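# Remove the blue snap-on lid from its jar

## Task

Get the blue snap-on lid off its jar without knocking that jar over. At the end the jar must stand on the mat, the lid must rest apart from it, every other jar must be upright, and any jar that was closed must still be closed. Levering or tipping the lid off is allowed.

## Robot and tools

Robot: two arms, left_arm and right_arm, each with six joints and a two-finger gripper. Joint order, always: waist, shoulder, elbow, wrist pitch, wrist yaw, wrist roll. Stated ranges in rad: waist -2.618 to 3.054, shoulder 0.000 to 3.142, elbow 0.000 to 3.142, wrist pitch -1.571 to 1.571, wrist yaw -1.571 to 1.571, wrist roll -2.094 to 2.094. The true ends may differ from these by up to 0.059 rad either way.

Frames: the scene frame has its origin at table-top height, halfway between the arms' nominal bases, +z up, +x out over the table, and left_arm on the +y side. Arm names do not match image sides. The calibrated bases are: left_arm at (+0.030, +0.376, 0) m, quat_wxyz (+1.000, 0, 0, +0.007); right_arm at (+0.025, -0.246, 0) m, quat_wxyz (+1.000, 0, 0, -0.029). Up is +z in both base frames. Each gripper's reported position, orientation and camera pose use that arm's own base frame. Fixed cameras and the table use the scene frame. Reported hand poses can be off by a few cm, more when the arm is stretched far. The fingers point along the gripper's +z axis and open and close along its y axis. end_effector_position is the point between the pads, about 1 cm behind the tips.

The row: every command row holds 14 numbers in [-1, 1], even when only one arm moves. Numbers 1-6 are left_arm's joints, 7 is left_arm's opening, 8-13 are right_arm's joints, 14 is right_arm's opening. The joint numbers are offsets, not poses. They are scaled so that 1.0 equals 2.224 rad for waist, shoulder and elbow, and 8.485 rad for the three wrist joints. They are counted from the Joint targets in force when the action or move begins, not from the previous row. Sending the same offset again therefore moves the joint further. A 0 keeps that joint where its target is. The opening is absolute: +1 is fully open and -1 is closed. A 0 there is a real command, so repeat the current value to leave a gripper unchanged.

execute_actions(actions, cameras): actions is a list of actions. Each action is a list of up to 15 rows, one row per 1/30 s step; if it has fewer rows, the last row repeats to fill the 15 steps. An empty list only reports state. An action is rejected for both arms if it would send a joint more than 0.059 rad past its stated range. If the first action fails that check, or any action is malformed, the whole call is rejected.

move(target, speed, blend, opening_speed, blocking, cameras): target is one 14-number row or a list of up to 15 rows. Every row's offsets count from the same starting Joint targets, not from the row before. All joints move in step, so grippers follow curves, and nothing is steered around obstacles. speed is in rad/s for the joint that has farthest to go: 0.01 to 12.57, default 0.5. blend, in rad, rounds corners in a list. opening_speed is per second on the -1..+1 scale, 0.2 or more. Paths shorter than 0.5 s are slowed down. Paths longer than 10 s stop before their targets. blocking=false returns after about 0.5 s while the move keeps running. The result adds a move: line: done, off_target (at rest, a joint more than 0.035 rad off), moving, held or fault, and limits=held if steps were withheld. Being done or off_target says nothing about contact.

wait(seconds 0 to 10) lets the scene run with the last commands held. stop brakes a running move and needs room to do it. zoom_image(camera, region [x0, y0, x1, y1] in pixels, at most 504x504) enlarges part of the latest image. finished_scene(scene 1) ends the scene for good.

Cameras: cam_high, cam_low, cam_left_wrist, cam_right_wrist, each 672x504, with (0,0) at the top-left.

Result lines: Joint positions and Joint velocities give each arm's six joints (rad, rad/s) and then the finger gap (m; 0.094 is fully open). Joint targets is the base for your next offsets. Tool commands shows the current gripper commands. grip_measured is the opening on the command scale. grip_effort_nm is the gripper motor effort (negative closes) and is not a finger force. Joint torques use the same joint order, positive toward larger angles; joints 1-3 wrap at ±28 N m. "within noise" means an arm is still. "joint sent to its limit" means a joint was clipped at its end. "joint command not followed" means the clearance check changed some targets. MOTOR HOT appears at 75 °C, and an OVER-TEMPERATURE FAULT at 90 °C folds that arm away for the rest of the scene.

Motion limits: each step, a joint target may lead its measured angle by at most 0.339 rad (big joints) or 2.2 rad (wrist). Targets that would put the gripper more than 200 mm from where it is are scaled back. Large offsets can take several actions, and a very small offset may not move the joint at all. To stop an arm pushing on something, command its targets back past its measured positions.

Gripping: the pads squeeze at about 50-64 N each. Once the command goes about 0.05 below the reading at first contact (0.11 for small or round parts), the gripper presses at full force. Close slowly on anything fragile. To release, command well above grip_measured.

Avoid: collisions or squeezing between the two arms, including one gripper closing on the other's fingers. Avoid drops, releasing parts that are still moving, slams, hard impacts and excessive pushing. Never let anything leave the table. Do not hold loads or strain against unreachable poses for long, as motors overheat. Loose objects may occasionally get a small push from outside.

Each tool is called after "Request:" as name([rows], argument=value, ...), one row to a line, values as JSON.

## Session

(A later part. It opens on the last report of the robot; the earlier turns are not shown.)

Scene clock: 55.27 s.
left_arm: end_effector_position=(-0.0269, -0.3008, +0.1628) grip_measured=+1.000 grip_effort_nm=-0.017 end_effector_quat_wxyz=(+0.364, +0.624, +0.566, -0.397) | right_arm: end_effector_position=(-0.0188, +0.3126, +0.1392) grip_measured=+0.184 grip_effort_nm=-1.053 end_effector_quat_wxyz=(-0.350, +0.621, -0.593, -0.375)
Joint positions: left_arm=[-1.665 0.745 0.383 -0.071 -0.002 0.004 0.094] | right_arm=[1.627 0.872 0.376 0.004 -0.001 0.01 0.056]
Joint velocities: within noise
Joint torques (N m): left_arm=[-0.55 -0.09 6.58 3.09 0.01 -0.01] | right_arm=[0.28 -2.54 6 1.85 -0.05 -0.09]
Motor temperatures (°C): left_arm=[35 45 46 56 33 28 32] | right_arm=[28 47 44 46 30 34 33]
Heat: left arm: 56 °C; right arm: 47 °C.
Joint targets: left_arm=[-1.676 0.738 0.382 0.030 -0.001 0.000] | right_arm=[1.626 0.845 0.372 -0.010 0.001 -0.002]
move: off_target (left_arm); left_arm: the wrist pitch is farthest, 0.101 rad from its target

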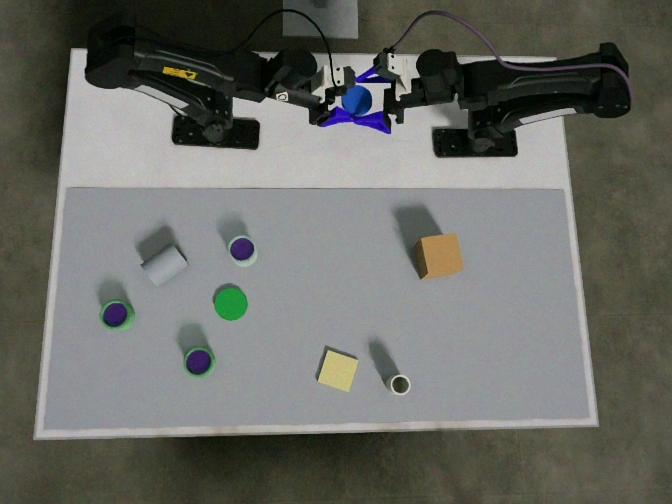

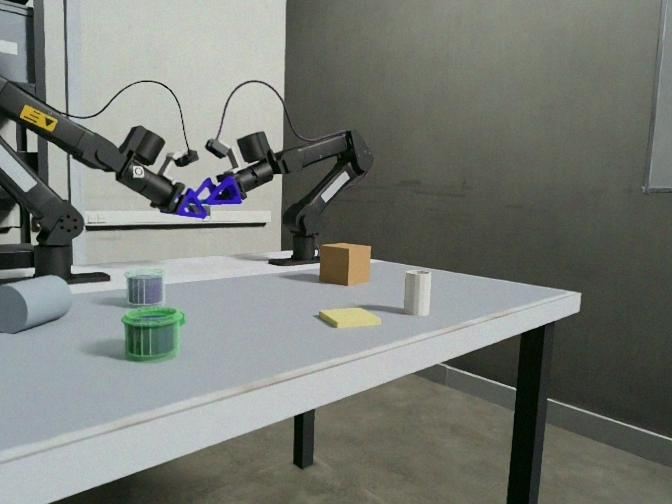

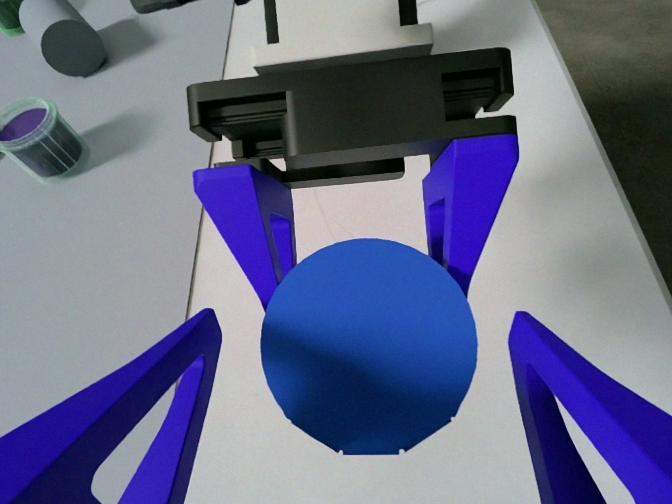

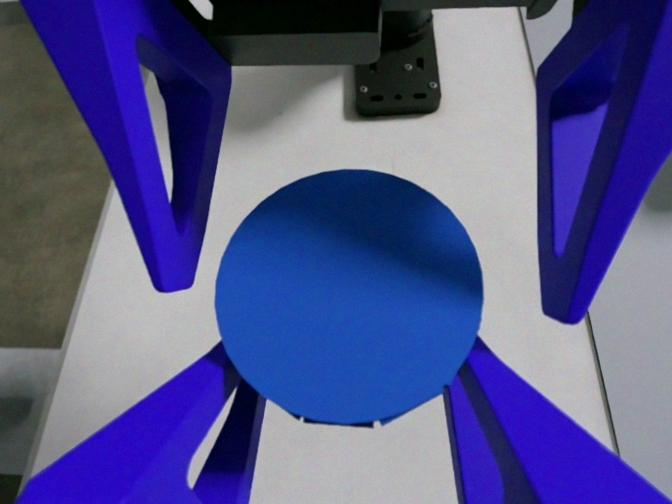

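Request:
move(target=[0,0,0,0,0,0,0,0,0,0,0,0,0,-0.1], opening_speed=0.6)

Request:
zoom_image(camera="cam_low", region=[150, 140, 290, 245])

Scene clock: 57.50 s.
left_arm: end_effector_position=(-0.0283, -0.3008, +0.1631) grip_measured=+0.365 grip_effort_nm=-1.043 end_effector_quat_wxyz=(+0.362, +0.625, +0.564, -0.400) | right_arm: end_effector_position=(-0.0179, +0.3127, +0.1392) grip_measured=+0.184 grip_effort_nm=-1.043 end_effector_quat_wxyz=(-0.352, +0.620, -0.593, -0.374)
Joint positions: left_arm=[-1.665 0.745 0.383 -0.069 0.006 0.004 0.064] | right_arm=[1.627 0.872 0.376 0.004 0.004 0.01 0.056]
Joint velocities: within noise
Joint torques (N m): left_arm=[-0.47 -0.08 6.63 3.08 -0.01 -0.01] | right_arm=[0.46 -2.71 6.01 1.87 0 -0.14]
Motor temperatures (°C): left_arm=[35 45 46 56 33 28 32] | right_arm=[28 47 44 46 30 34 33]
Heat: left arm: 56 °C; right arm: 47 °C.
Joint targets: left_arm=[-1.676 0.738 0.382 0.030 -0.001 0.000] | right_arm=[1.626 0.845 0.372 -0.010 0.001 -0.002]
move: off_target (left_arm); left_arm: the wrist pitch is farthest, 0.099 rad from its target

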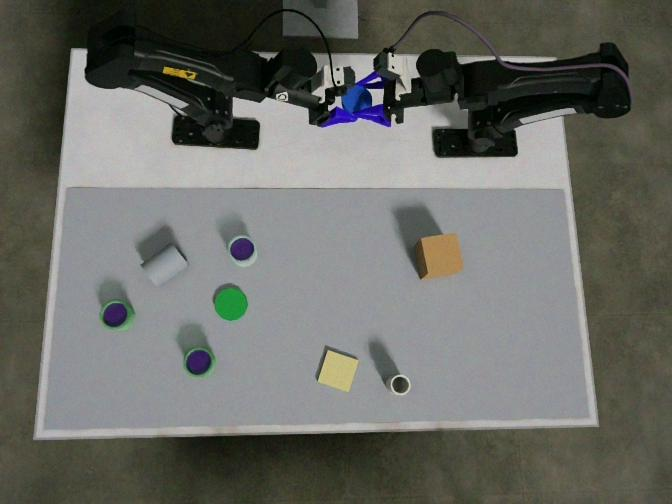

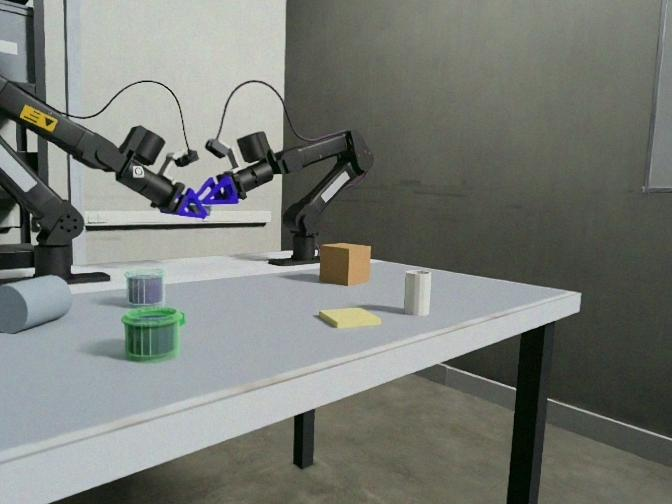

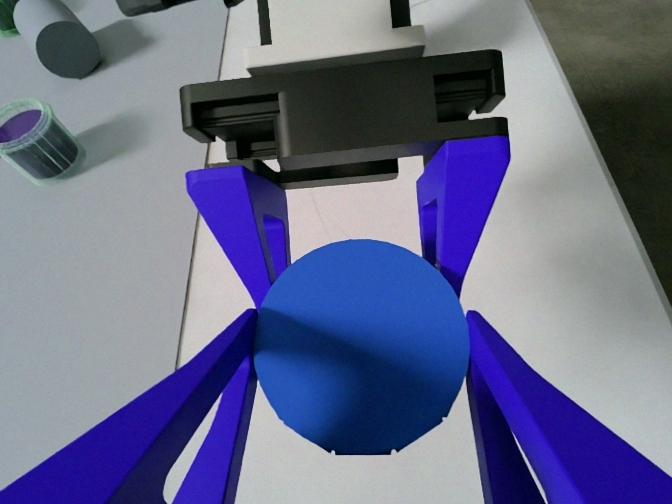

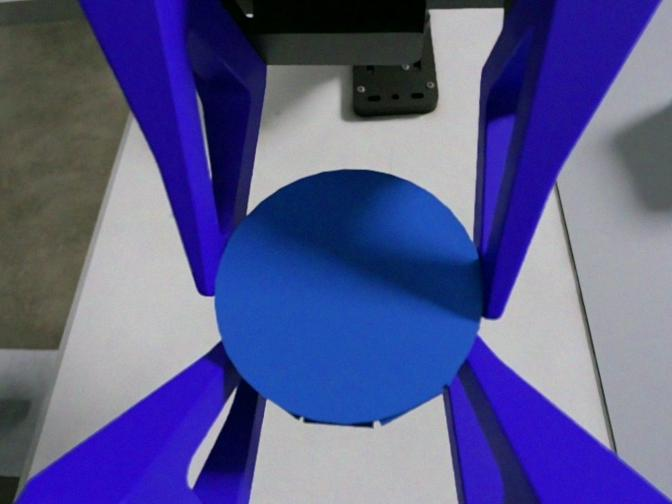

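Scaled by 3.600 from the camera's 672x504 image, which has a finer 960x720 frame.

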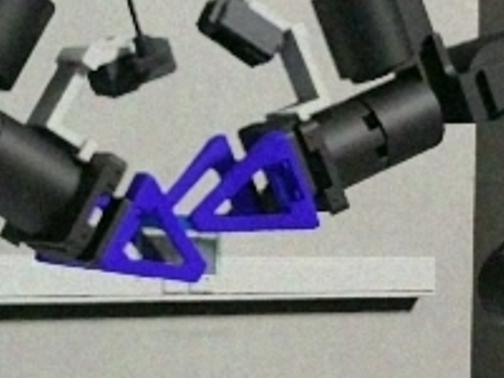

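Request:
move(target=[0,-0.06,0,0,0,0,-0.1,0,0,0,0,0,0,-0.1], speed=0.15)

Request:
zoom_image(camera="cam_low", region=[150, 140, 290, 245])

Scene clock: 59.10 s.
left_arm: end_effector_position=(-0.0280, -0.2940, +0.1818) grip_measured=+0.365 grip_effort_nm=-1.043 end_effector_quat_wxyz=(+0.384, +0.609, +0.549, -0.424) | right_arm: end_effector_position=(-0.0183, +0.3185, +0.1551) grip_measured=+0.182 grip_effort_nm=-1.038 end_effector_quat_wxyz=(-0.371, +0.607, -0.581, -0.394)
Joint positions: left_arm=[-1.665 0.652 0.368 -0.069 0.007 0.004 0.064] | right_arm=[1.627 0.862 0.377 0.058 0.004 0.01 0.056]
Joint velocities: within noise
Joint torques (N m): left_arm=[-0.53 -3.06 7.68 3.1 -0.01 -0.01] | right_arm=[0.24 -1.62 6.05 1.37 -0.07 -0.11]
Motor temperatures (°C): left_arm=[35 45 46 56 33 28 32] | right_arm=[28 47 44 46 30 34 33]
Heat: left arm: 56 °C; right arm: 47 °C.
Joint targets: left_arm=[-1.676 0.604 0.382 0.030 -0.001 0.000] | right_arm=[1.626 0.845 0.372 -0.010 0.001 -0.002]
move: off_target (left_arm, right_arm); left_arm: the wrist pitch is farthest, 0.099 rad from its target; right_arm: the wrist pitch is farthest, 0.068 rad from its target

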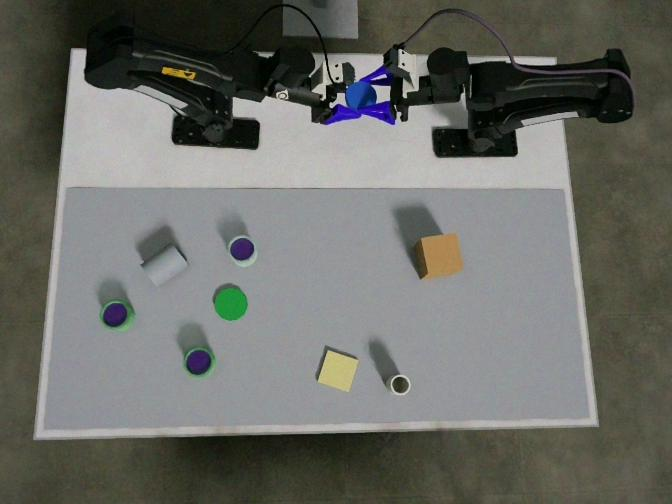

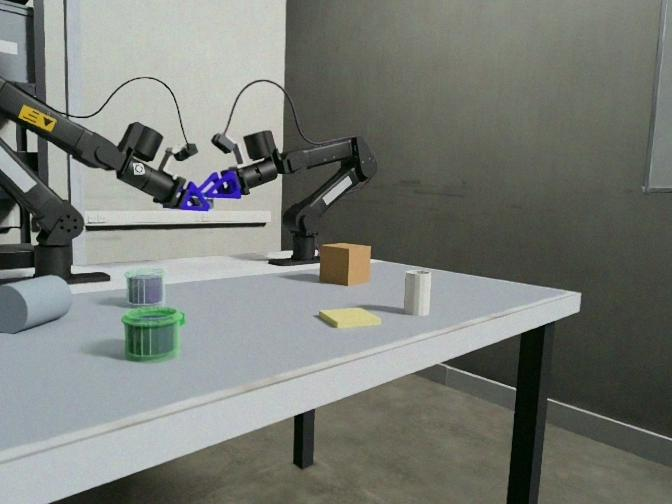

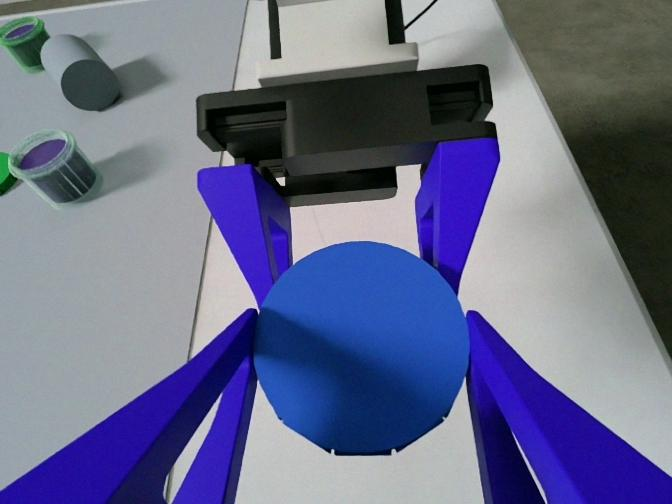

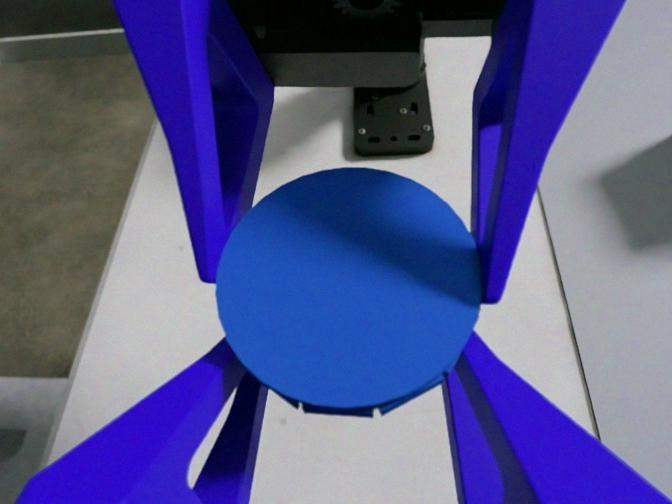

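Scaled by 3.600 from the camera's 672x504 image, which has a finer 960x720 frame.

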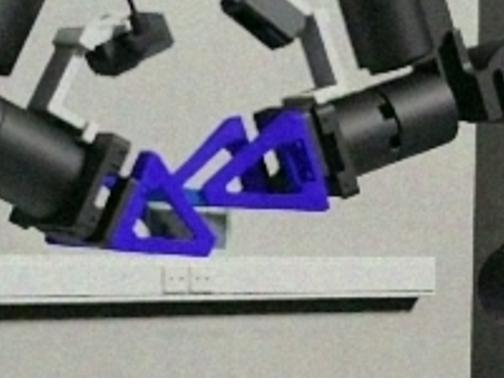

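Request:
move(target=[0,-0.02,0,0.02,0,0,-0.1,0,0.025,0,-0.03,0,0,-0.1], speed=0.25)

Request:
zoom_image(camera="cam_low", region=[150, 140, 290, 245])

Scene clock: 60.87 s.
left_arm: end_effector_position=(-0.0277, -0.2911, +0.1815) grip_measured=+0.365 grip_effort_nm=-1.043 end_effector_quat_wxyz=(+0.387, +0.607, +0.547, -0.428) | right_arm: end_effector_position=(-0.0179, +0.3199, +0.1512) grip_measured=+0.182 grip_effort_nm=-1.043 end_effector_quat_wxyz=(-0.360, +0.614, -0.589, -0.383)
Joint positions: left_arm=[-1.665 0.626 0.351 -0.066 0.007 0.006 0.064] | right_arm=[1.624 0.888 0.403 0.021 0 0.01 0.056]
Joint velocities: within noise
Joint torques (N m): left_arm=[-0.59 -4.44 8.99 5.12 -0.03 -0.02] | right_arm=[0.12 0.68 3.92 -0.86 -0.01 -0.09]
Motor temperatures (°C): left_arm=[35 45 46 57 33 28 32] | right_arm=[28 47 44 45 30 34 33]
Heat: left arm: 57 °C; right arm: 47 °C.
Joint targets: left_arm=[-1.676 0.560 0.382 0.200 -0.001 0.000] | right_arm=[1.626 0.900 0.372 -0.265 0.001 -0.002]
move: off_target (left_arm, right_arm); left_arm: the wrist pitch is farthest, 0.266 rad from its target; right_arm: the wrist pitch is farthest, 0.285 rad from its target

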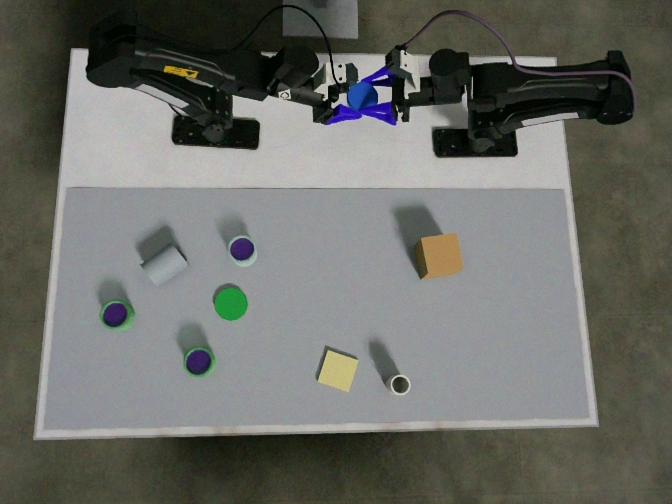

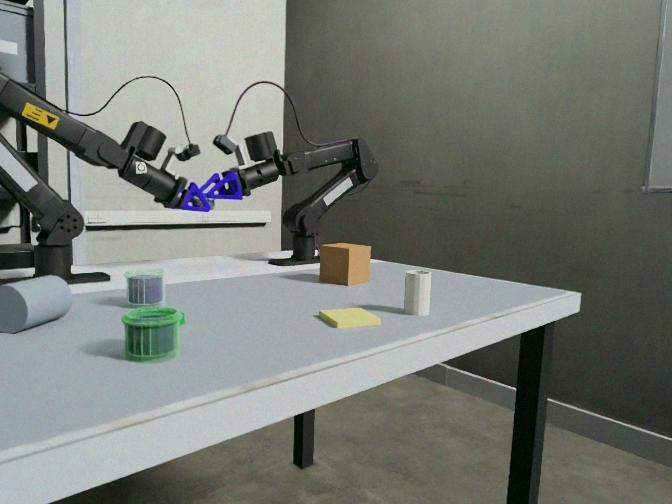

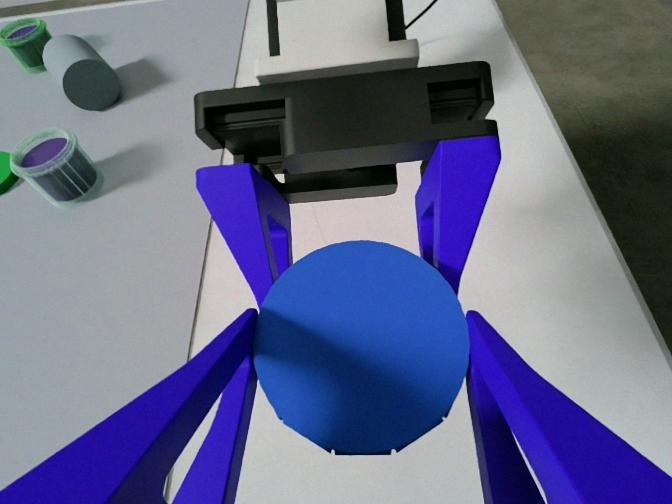

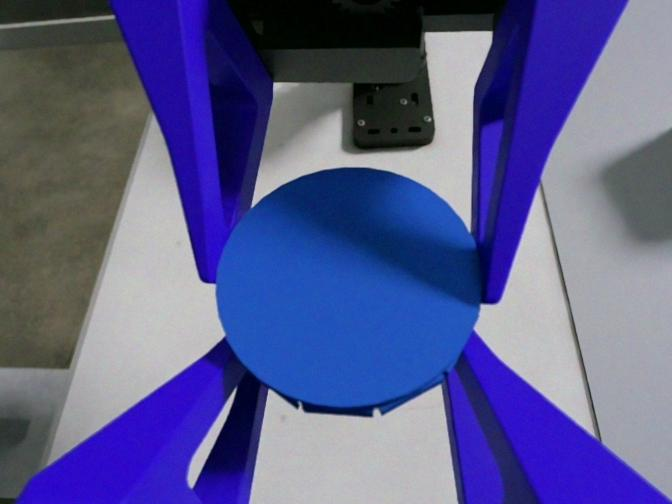

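Scaled by 3.600 from the camera's 672x504 image, which has a finer 960x720 frame.

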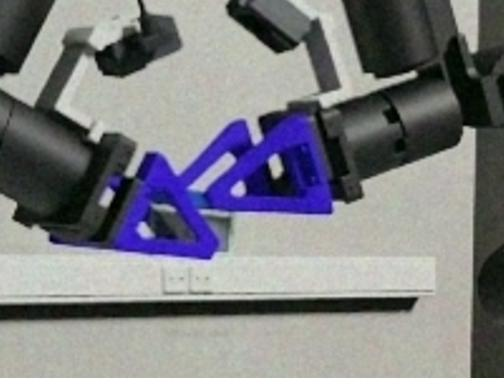

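Request:
move(target=[0,-0.03,0.01,0.04,0,0,-0.5,0,0.03,0,-0.035,0,0,-0.5], speed=0.3)

Request:
zoom_image(camera="cam_low", region=[150, 140, 290, 245])

Scene clock: 63.37 s.
left_arm: end_effector_position=(-0.0274, -0.2878, +0.1882) grip_measured=+0.364 grip_effort_nm=-1.043 end_effector_quat_wxyz=(+0.397, +0.600, +0.540, -0.437) | right_arm: end_effector_position=(-0.0173, +0.3221, +0.1536) grip_measured=+0.182 grip_effort_nm=-1.048 end_effector_quat_wxyz=(-0.347, +0.622, -0.597, -0.369)
Joint positions: left_arm=[-1.665 0.586 0.342 -0.065 0.007 0.007 0.064] | right_arm=[1.621 0.915 0.463 -0.057 -0.001 0.01 0.056]
Joint velocities: within noise
Joint torques (N m): left_arm=[-0.54 -6.46 11.4 5.47 -0.01 -0.04] | right_arm=[0.35 3.19 -0.2 -3.24 -0.06 -0.14]
Motor temperatures (°C): left_arm=[35 45 46 60 33 28 32] | right_arm=[28 47 44 45 30 34 33]
Heat: left arm: 60 °C; right arm: 47 °C.
Joint targets: left_arm=[-1.676 0.493 0.404 0.539 -0.001 0.000] | right_arm=[1.626 0.967 0.372 -0.562 0.001 -0.002]
move: off_target (left_arm, right_arm); left_arm: the wrist pitch is farthest, 0.604 rad from its target; right_arm: the wrist pitch is farthest, 0.505 rad from its target

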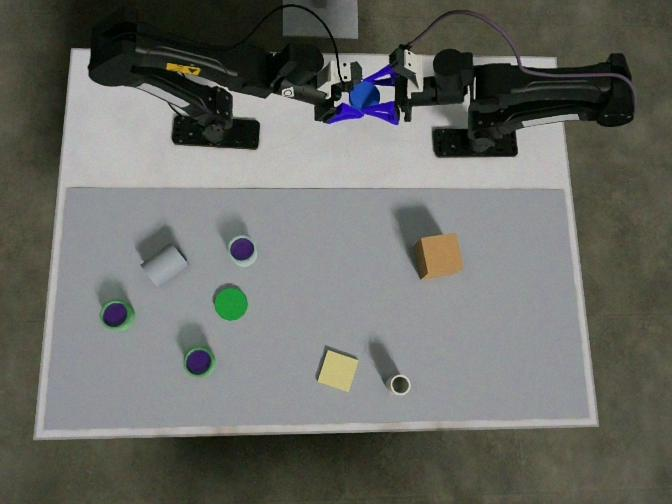

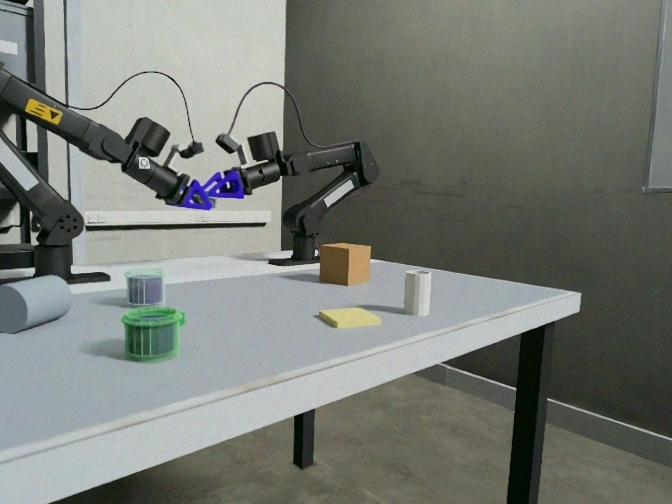

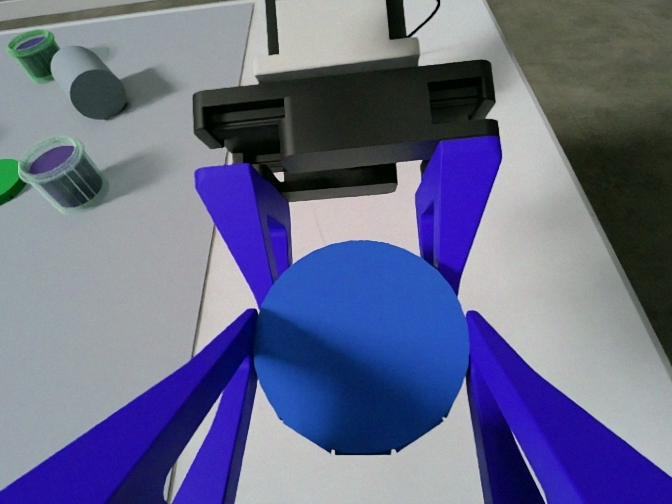

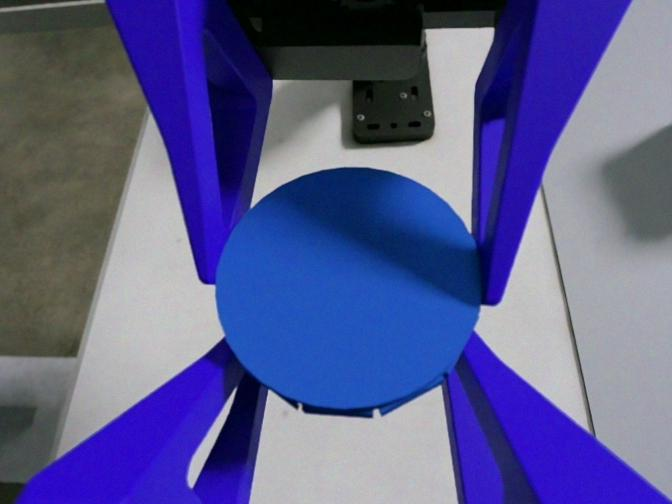

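Scaled by 3.600 from the camera's 672x504 image, which has a finer 960x720 frame.

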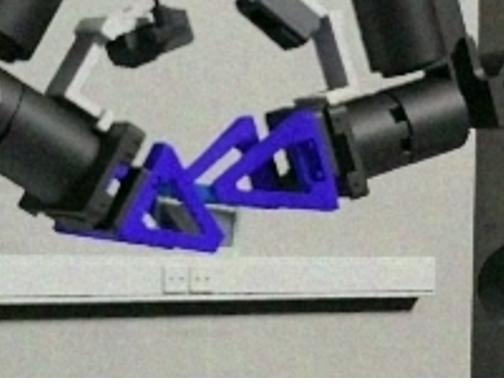

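Request:
move([
  [0,0.03,-0.015,-0.045,0,0,-0.8,0,-0.035,0,0.055,0,0,-0.8],
  [0,0.03,-0.015,-0.045,0,0.04,-0.8,0,-0.035,0,0.055,0,0.04,-0.8],
], speed=0.4)

Request:
zoom_image(camera="cam_low", region=[150, 140, 290, 245])

Scene clock: 67.00 s.
left_arm: end_effector_position=(-0.0295, -0.2938, +0.2188) grip_measured=+0.357 grip_effort_nm=-1.048 end_effector_quat_wxyz=(+0.503, +0.649, +0.411, -0.396) | right_arm: end_effector_position=(-0.0172, +0.3011, +0.1113) grip_measured=+0.182 grip_effort_nm=-1.043 end_effector_quat_wxyz=(+0.258, -0.533, +0.708, +0.385)
Joint positions: left_arm=[-1.675 0.575 0.341 0.053 -0.002 0.339 0.064] | right_arm=[1.624 0.9 0.37 -0.077 -0.001 0.334 0.056]
Joint velocities: within noise
Joint torques (N m): left_arm=[-0.53 0.03 9.11 3.23 -0.04 0.07] | right_arm=[0.09 -1.02 6.2 1.74 -0.06 0.03]
Motor temperatures (°C): left_arm=[35 45 47 63 32 28 32] | right_arm=[28 46 43 45 30 34 34]
Heat: left arm: 63 °C; right arm: 46 °C.
Joint targets: left_arm=[-1.676 0.560 0.371 0.157 -0.001 0.340] | right_arm=[1.626 0.889 0.372 -0.095 0.001 0.337]
move: off_target (left_arm); left_arm: the wrist pitch is farthest, 0.104 rad from its target

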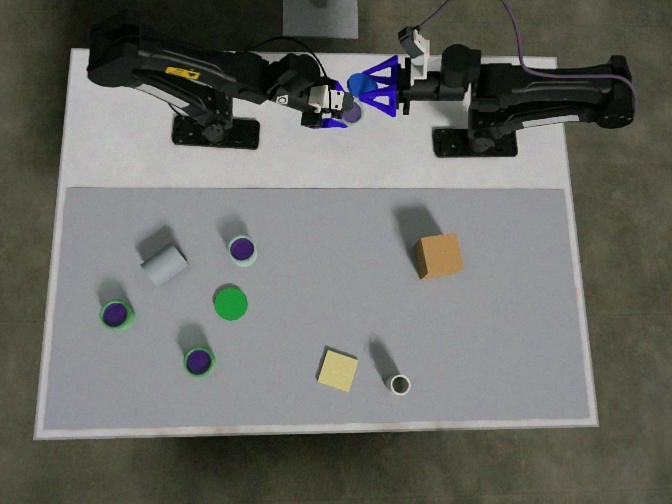

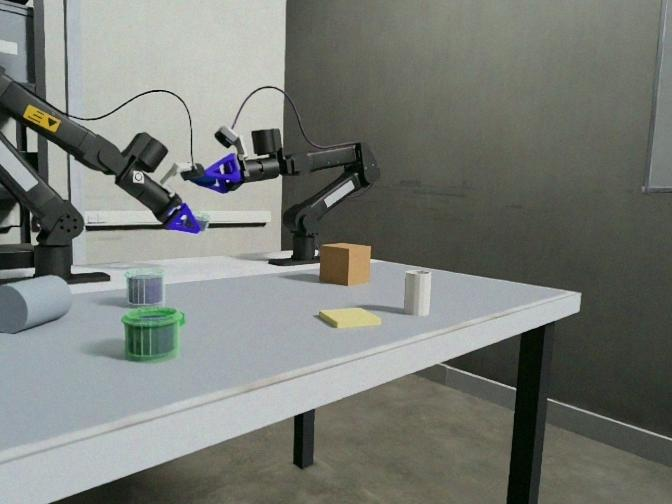

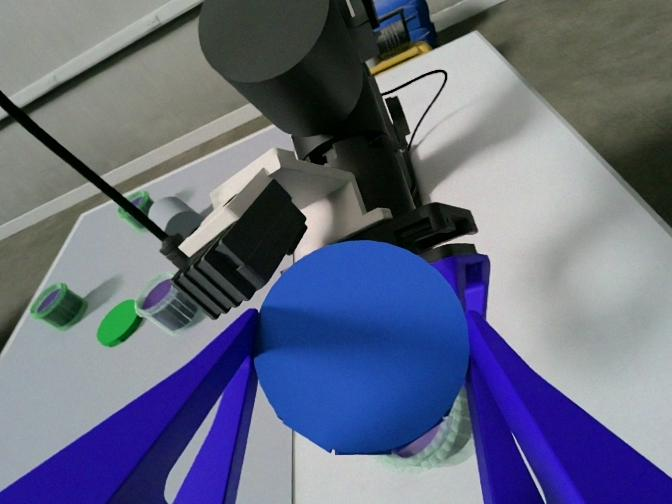

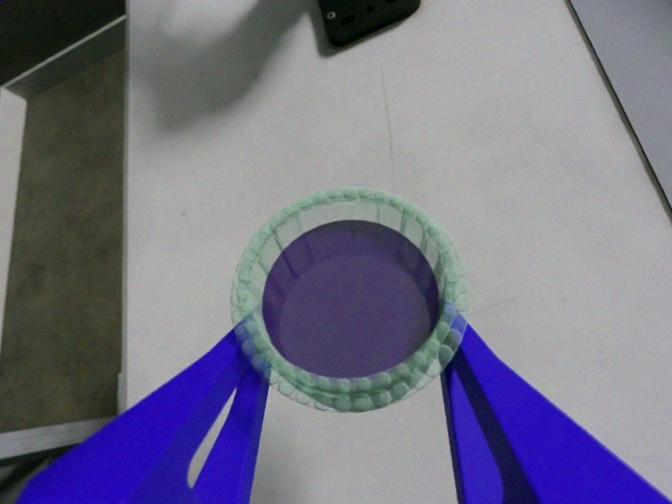

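Scaled by 3.600 from the camera's 672x504 image, which has a finer 960x720 frame.

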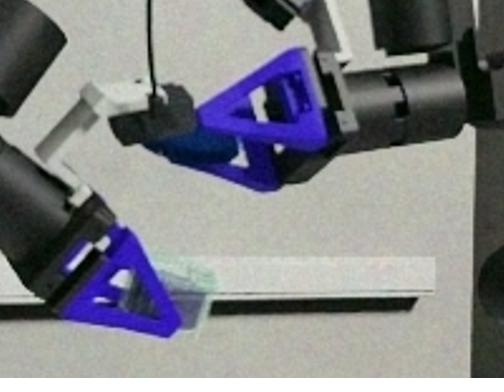

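Request:
move([
  [0,0.0225,0.2592,-0.106,0,-0.04,-0.1,0,0,0,0,0,0,-0.5],
  [0,0.0225,0.2592,-0.106,0,-0.04,-0.1,-0.304,0.3817,0.156,0.0816,0,-0.04,-0.5],
], speed=0.7)

Request:
zoom_image(camera="cam_low", region=[180, 180, 340, 300])

Scene clock: 75.37 s.
left_arm: end_effector_position=(-0.0243, -0.2449, +0.2994) grip_measured=+0.357 grip_effort_nm=-1.048 end_effector_quat_wxyz=(+0.371, +0.625, +0.555, -0.404) | right_arm: end_effector_position=(+0.2618, +0.3605, +0.0607) grip_measured=+0.182 grip_effort_nm=-1.048 end_effector_quat_wxyz=(+0.428, -0.392, +0.784, +0.220)
Joint positions: left_arm=[-1.675 0.601 0.905 -0.714 -0.002 0.015 0.064] | right_arm=[0.941 1.739 0.676 0.496 0.002 0.013 0.056]
Joint velocities: within noise
Joint torques (N m): left_arm=[-0.39 1.85 9.16 1.56 -0.04 -0.1] | right_arm=[0.14 -6.6 8.54 3.04 0.02 -0.13]
Motor temperatures (°C): left_arm=[35 45 47 61 32 28 32] | right_arm=[28 46 44 46 30 34 34]
Heat: left arm: 61 °C; right arm: 46 °C.
Joint targets: left_arm=[-1.676 0.610 0.948 -0.742 -0.001 0.000] | right_arm=[0.950 1.738 0.719 0.597 0.001 -0.002]
move: off_target (left_arm, right_arm); left_arm: the elbow is farthest, 0.042 rad from its target; right_arm: the wrist pitch is farthest, 0.101 rad from its target

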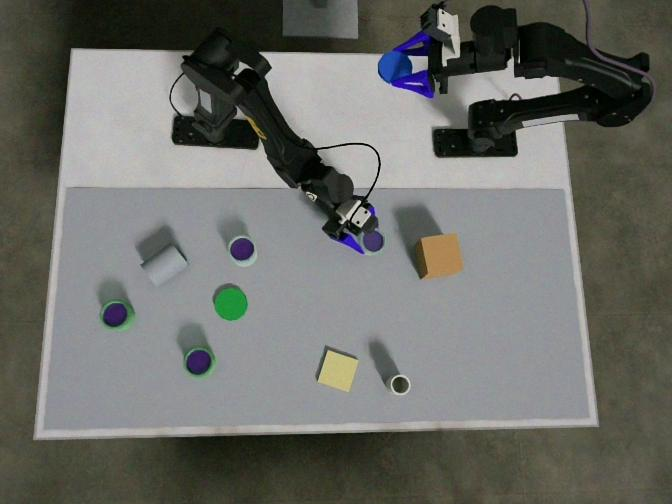

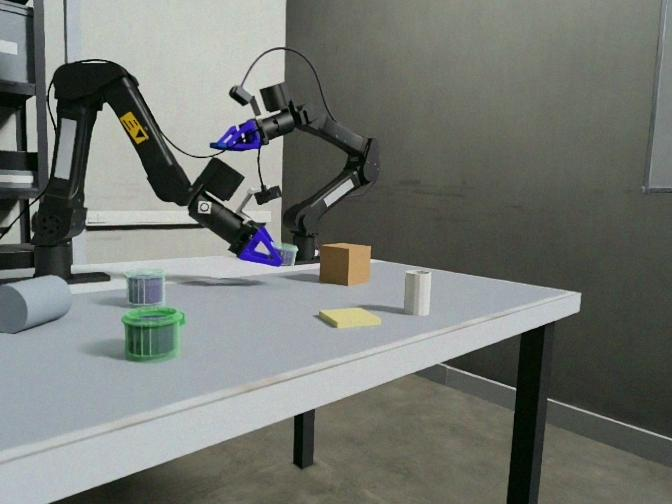

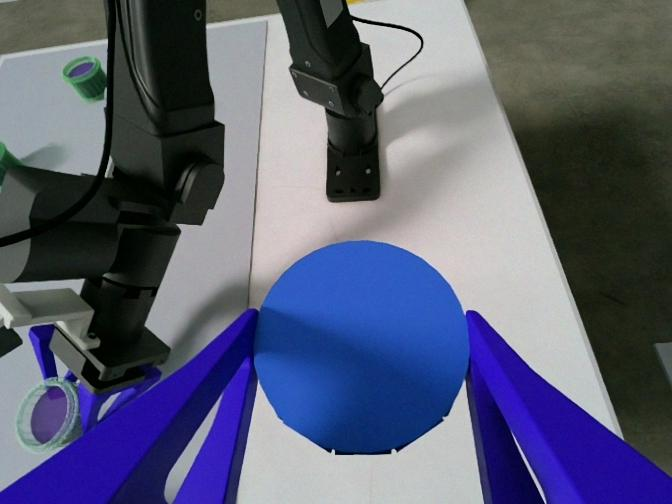

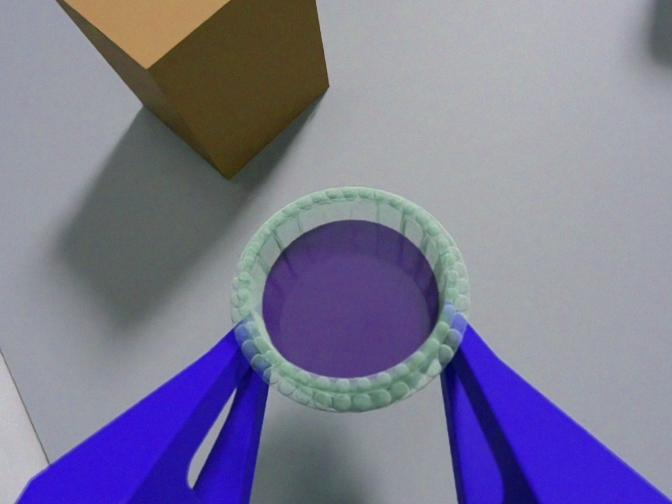

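Scaled by 3.150 from the camera's 672x504 image, which has a finer 960x720 frame.

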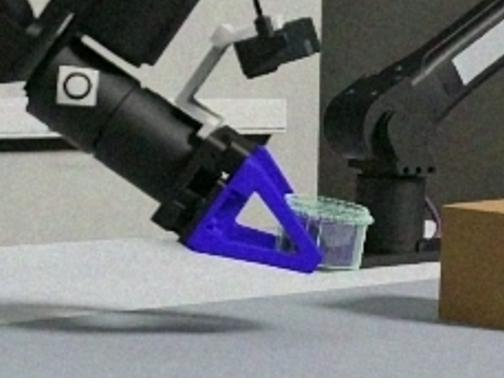

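Request:
move(target=[0.7086,0,0,0,0,0,-0.1,0,0.12,-0.0378,0.0593,0,0,-0.5], speed=0.7)

Request:
zoom_image(camera="cam_low", region=[180, 200, 340, 320])

Scene clock: 79.20 s.
left_arm: end_effector_position=(+0.2451, -0.0227, +0.2994) grip_measured=+0.357 grip_effort_nm=-1.043 end_effector_quat_wxyz=(+0.548, +0.046, +0.835, -0.022) | right_arm: end_effector_position=(+0.2766, +0.3809, +0.0411) grip_measured=+0.182 grip_effort_nm=-1.043 end_effector_quat_wxyz=(+0.502, -0.369, +0.738, +0.258)
Joint positions: left_arm=[-0.1 0.601 0.905 -0.714 -0.005 0.013 0.064] | right_arm=[0.941 2.001 0.636 0.995 0.002 0.012 0.056]
Joint velocities: within noise
Joint torques (N m): left_arm=[0.34 1.92 8.95 1.54 -0.01 -0.09] | right_arm=[0.21 -7.49 3.23 3.25 -0.03 -0.09]
Motor temperatures (°C): left_arm=[35 45 47 59 32 28 33] | right_arm=[28 46 44 47 30 34 34]
Heat: left arm: 59 °C; right arm: 47 °C.
Joint targets: left_arm=[-0.100 0.610 0.948 -0.742 -0.001 0.000] | right_arm=[0.950 2.005 0.635 1.101 0.001 -0.002]
move: off_target (left_arm, right_arm); left_arm: the elbow is farthest, 0.043 rad from its target; right_arm: the wrist pitch is farthest, 0.105 rad from its target

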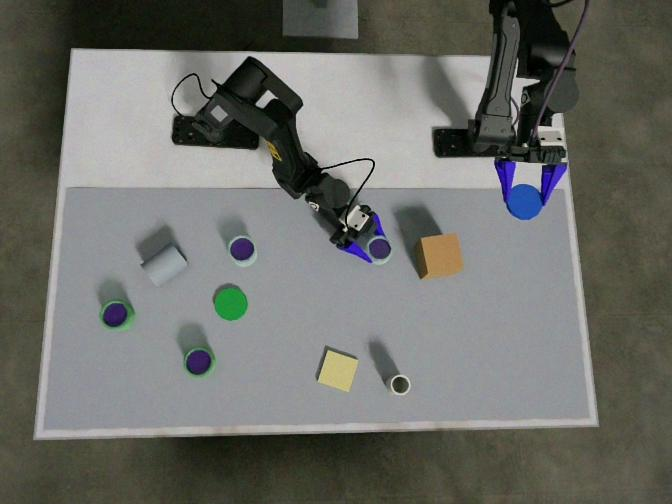

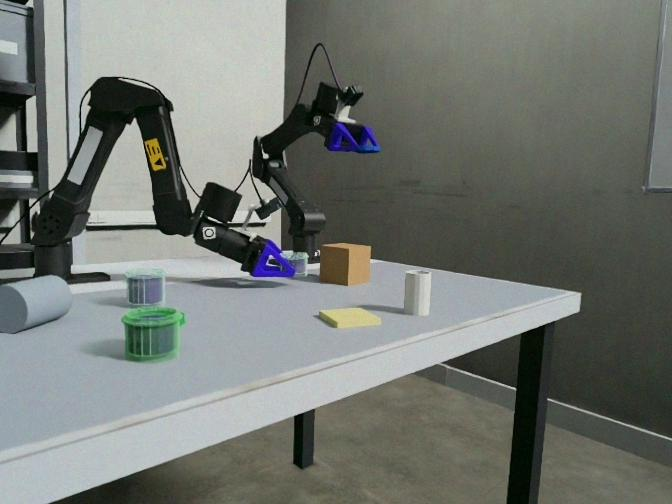

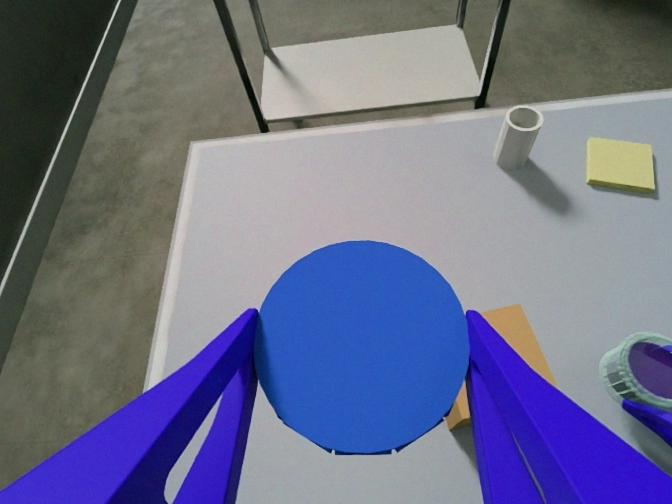

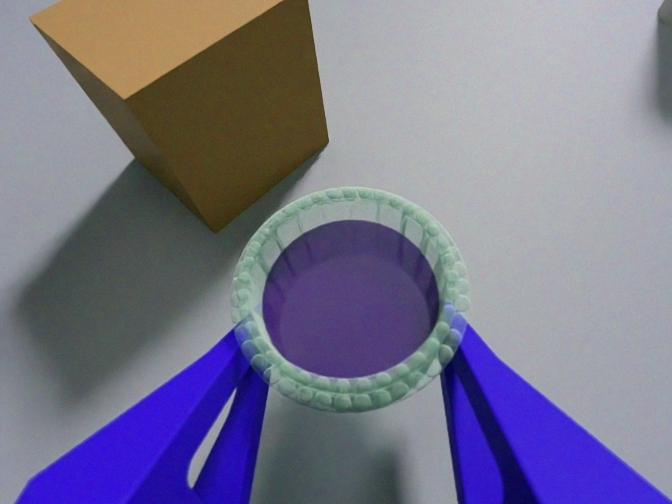

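Scaled by 3.150 from the camera's 672x504 image, which has a finer 960x720 frame.

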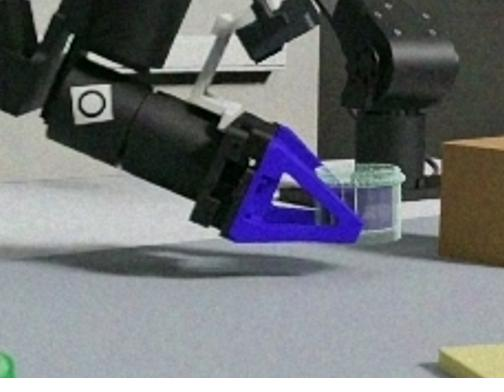

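Request:
move([
  [0.0989,0,0,0,0,0,-0.1,0,0.0292,0,0.0053,0,0,-0.5],
  [0.0989,0.505,-0.254,0.2053,0,0,-0.1,0,0.0292,0,0.0053,0,0,-0.5],
], speed=[0.3,0.9])

Request:
zoom_image(camera="cam_low", region=[180, 200, 340, 320])

Request:
zoom_image(camera="cam_low", region=[360, 180, 520, 300])

Scene clock: 83.57 s.
left_arm: end_effector_position=(+0.3939, +0.0451, +0.0414) grip_measured=+0.357 grip_effort_nm=-1.043 end_effector_quat_wxyz=(+0.526, -0.041, +0.849, +0.031) | right_arm: end_effector_position=(+0.2758, +0.3798, +0.0227) grip_measured=+0.182 grip_effort_nm=-1.053 end_effector_quat_wxyz=(+0.496, -0.372, +0.742, +0.255)
Joint positions: left_arm=[0.115 1.736 0.379 0.896 0.007 0.013 0.064] | right_arm=[0.941 2.066 0.636 1.041 0.002 0.012 0.056]
Joint velocities: within noise
Joint torques (N m): left_arm=[0.35 -4.93 4.45 3.11 -0.03 -0.11] | right_arm=[0.16 -7.53 3.15 3.19 0.02 -0.11]
Motor temperatures (°C): left_arm=[35 45 46 59 32 28 33] | right_arm=[28 46 43 50 30 34 34]
Heat: left arm: 59 °C; right arm: 50 °C.
Joint targets: left_arm=[0.120 1.733 0.383 1.000 -0.001 0.000] | right_arm=[0.950 2.070 0.635 1.146 0.001 -0.002]
move: off_target (left_arm, right_arm); left_arm: the wrist pitch is farthest, 0.104 rad from its target; right_arm: the wrist pitch is farthest, 0.105 rad from its target

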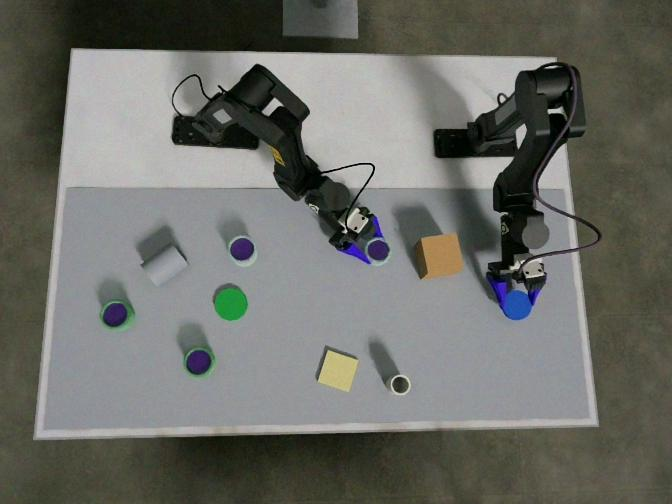

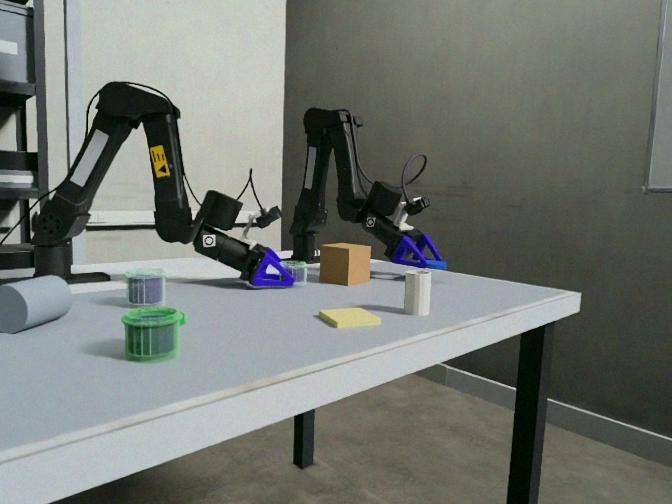

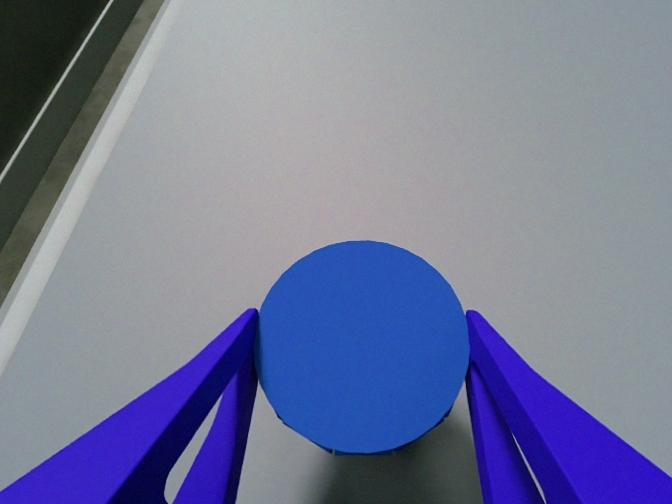

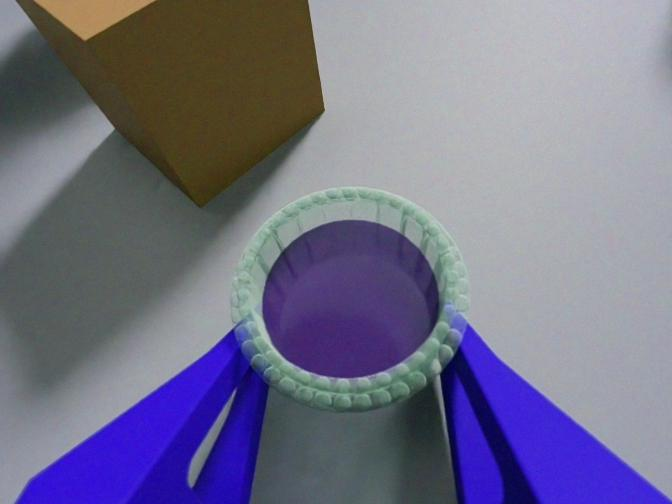

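Scaled by 3.150 from the camera's 672x504 image, which has a finer 960x720 frame.

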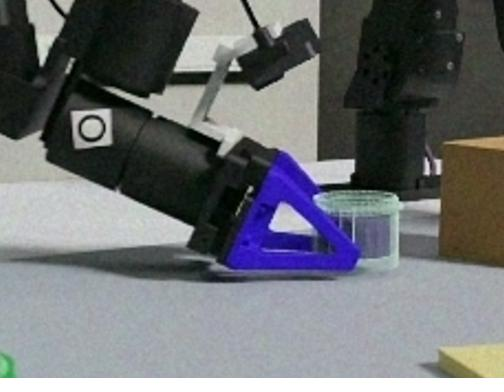

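Scaled by 3.150 from the camera's 672x504 image, which has a finer 960x720 frame.

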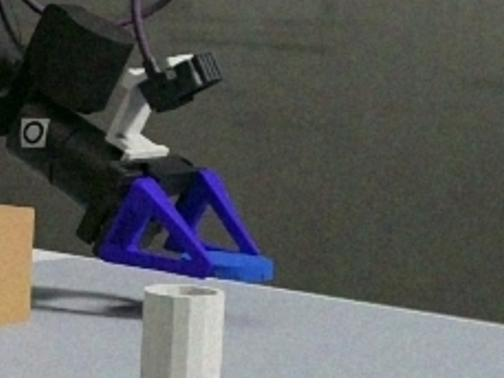

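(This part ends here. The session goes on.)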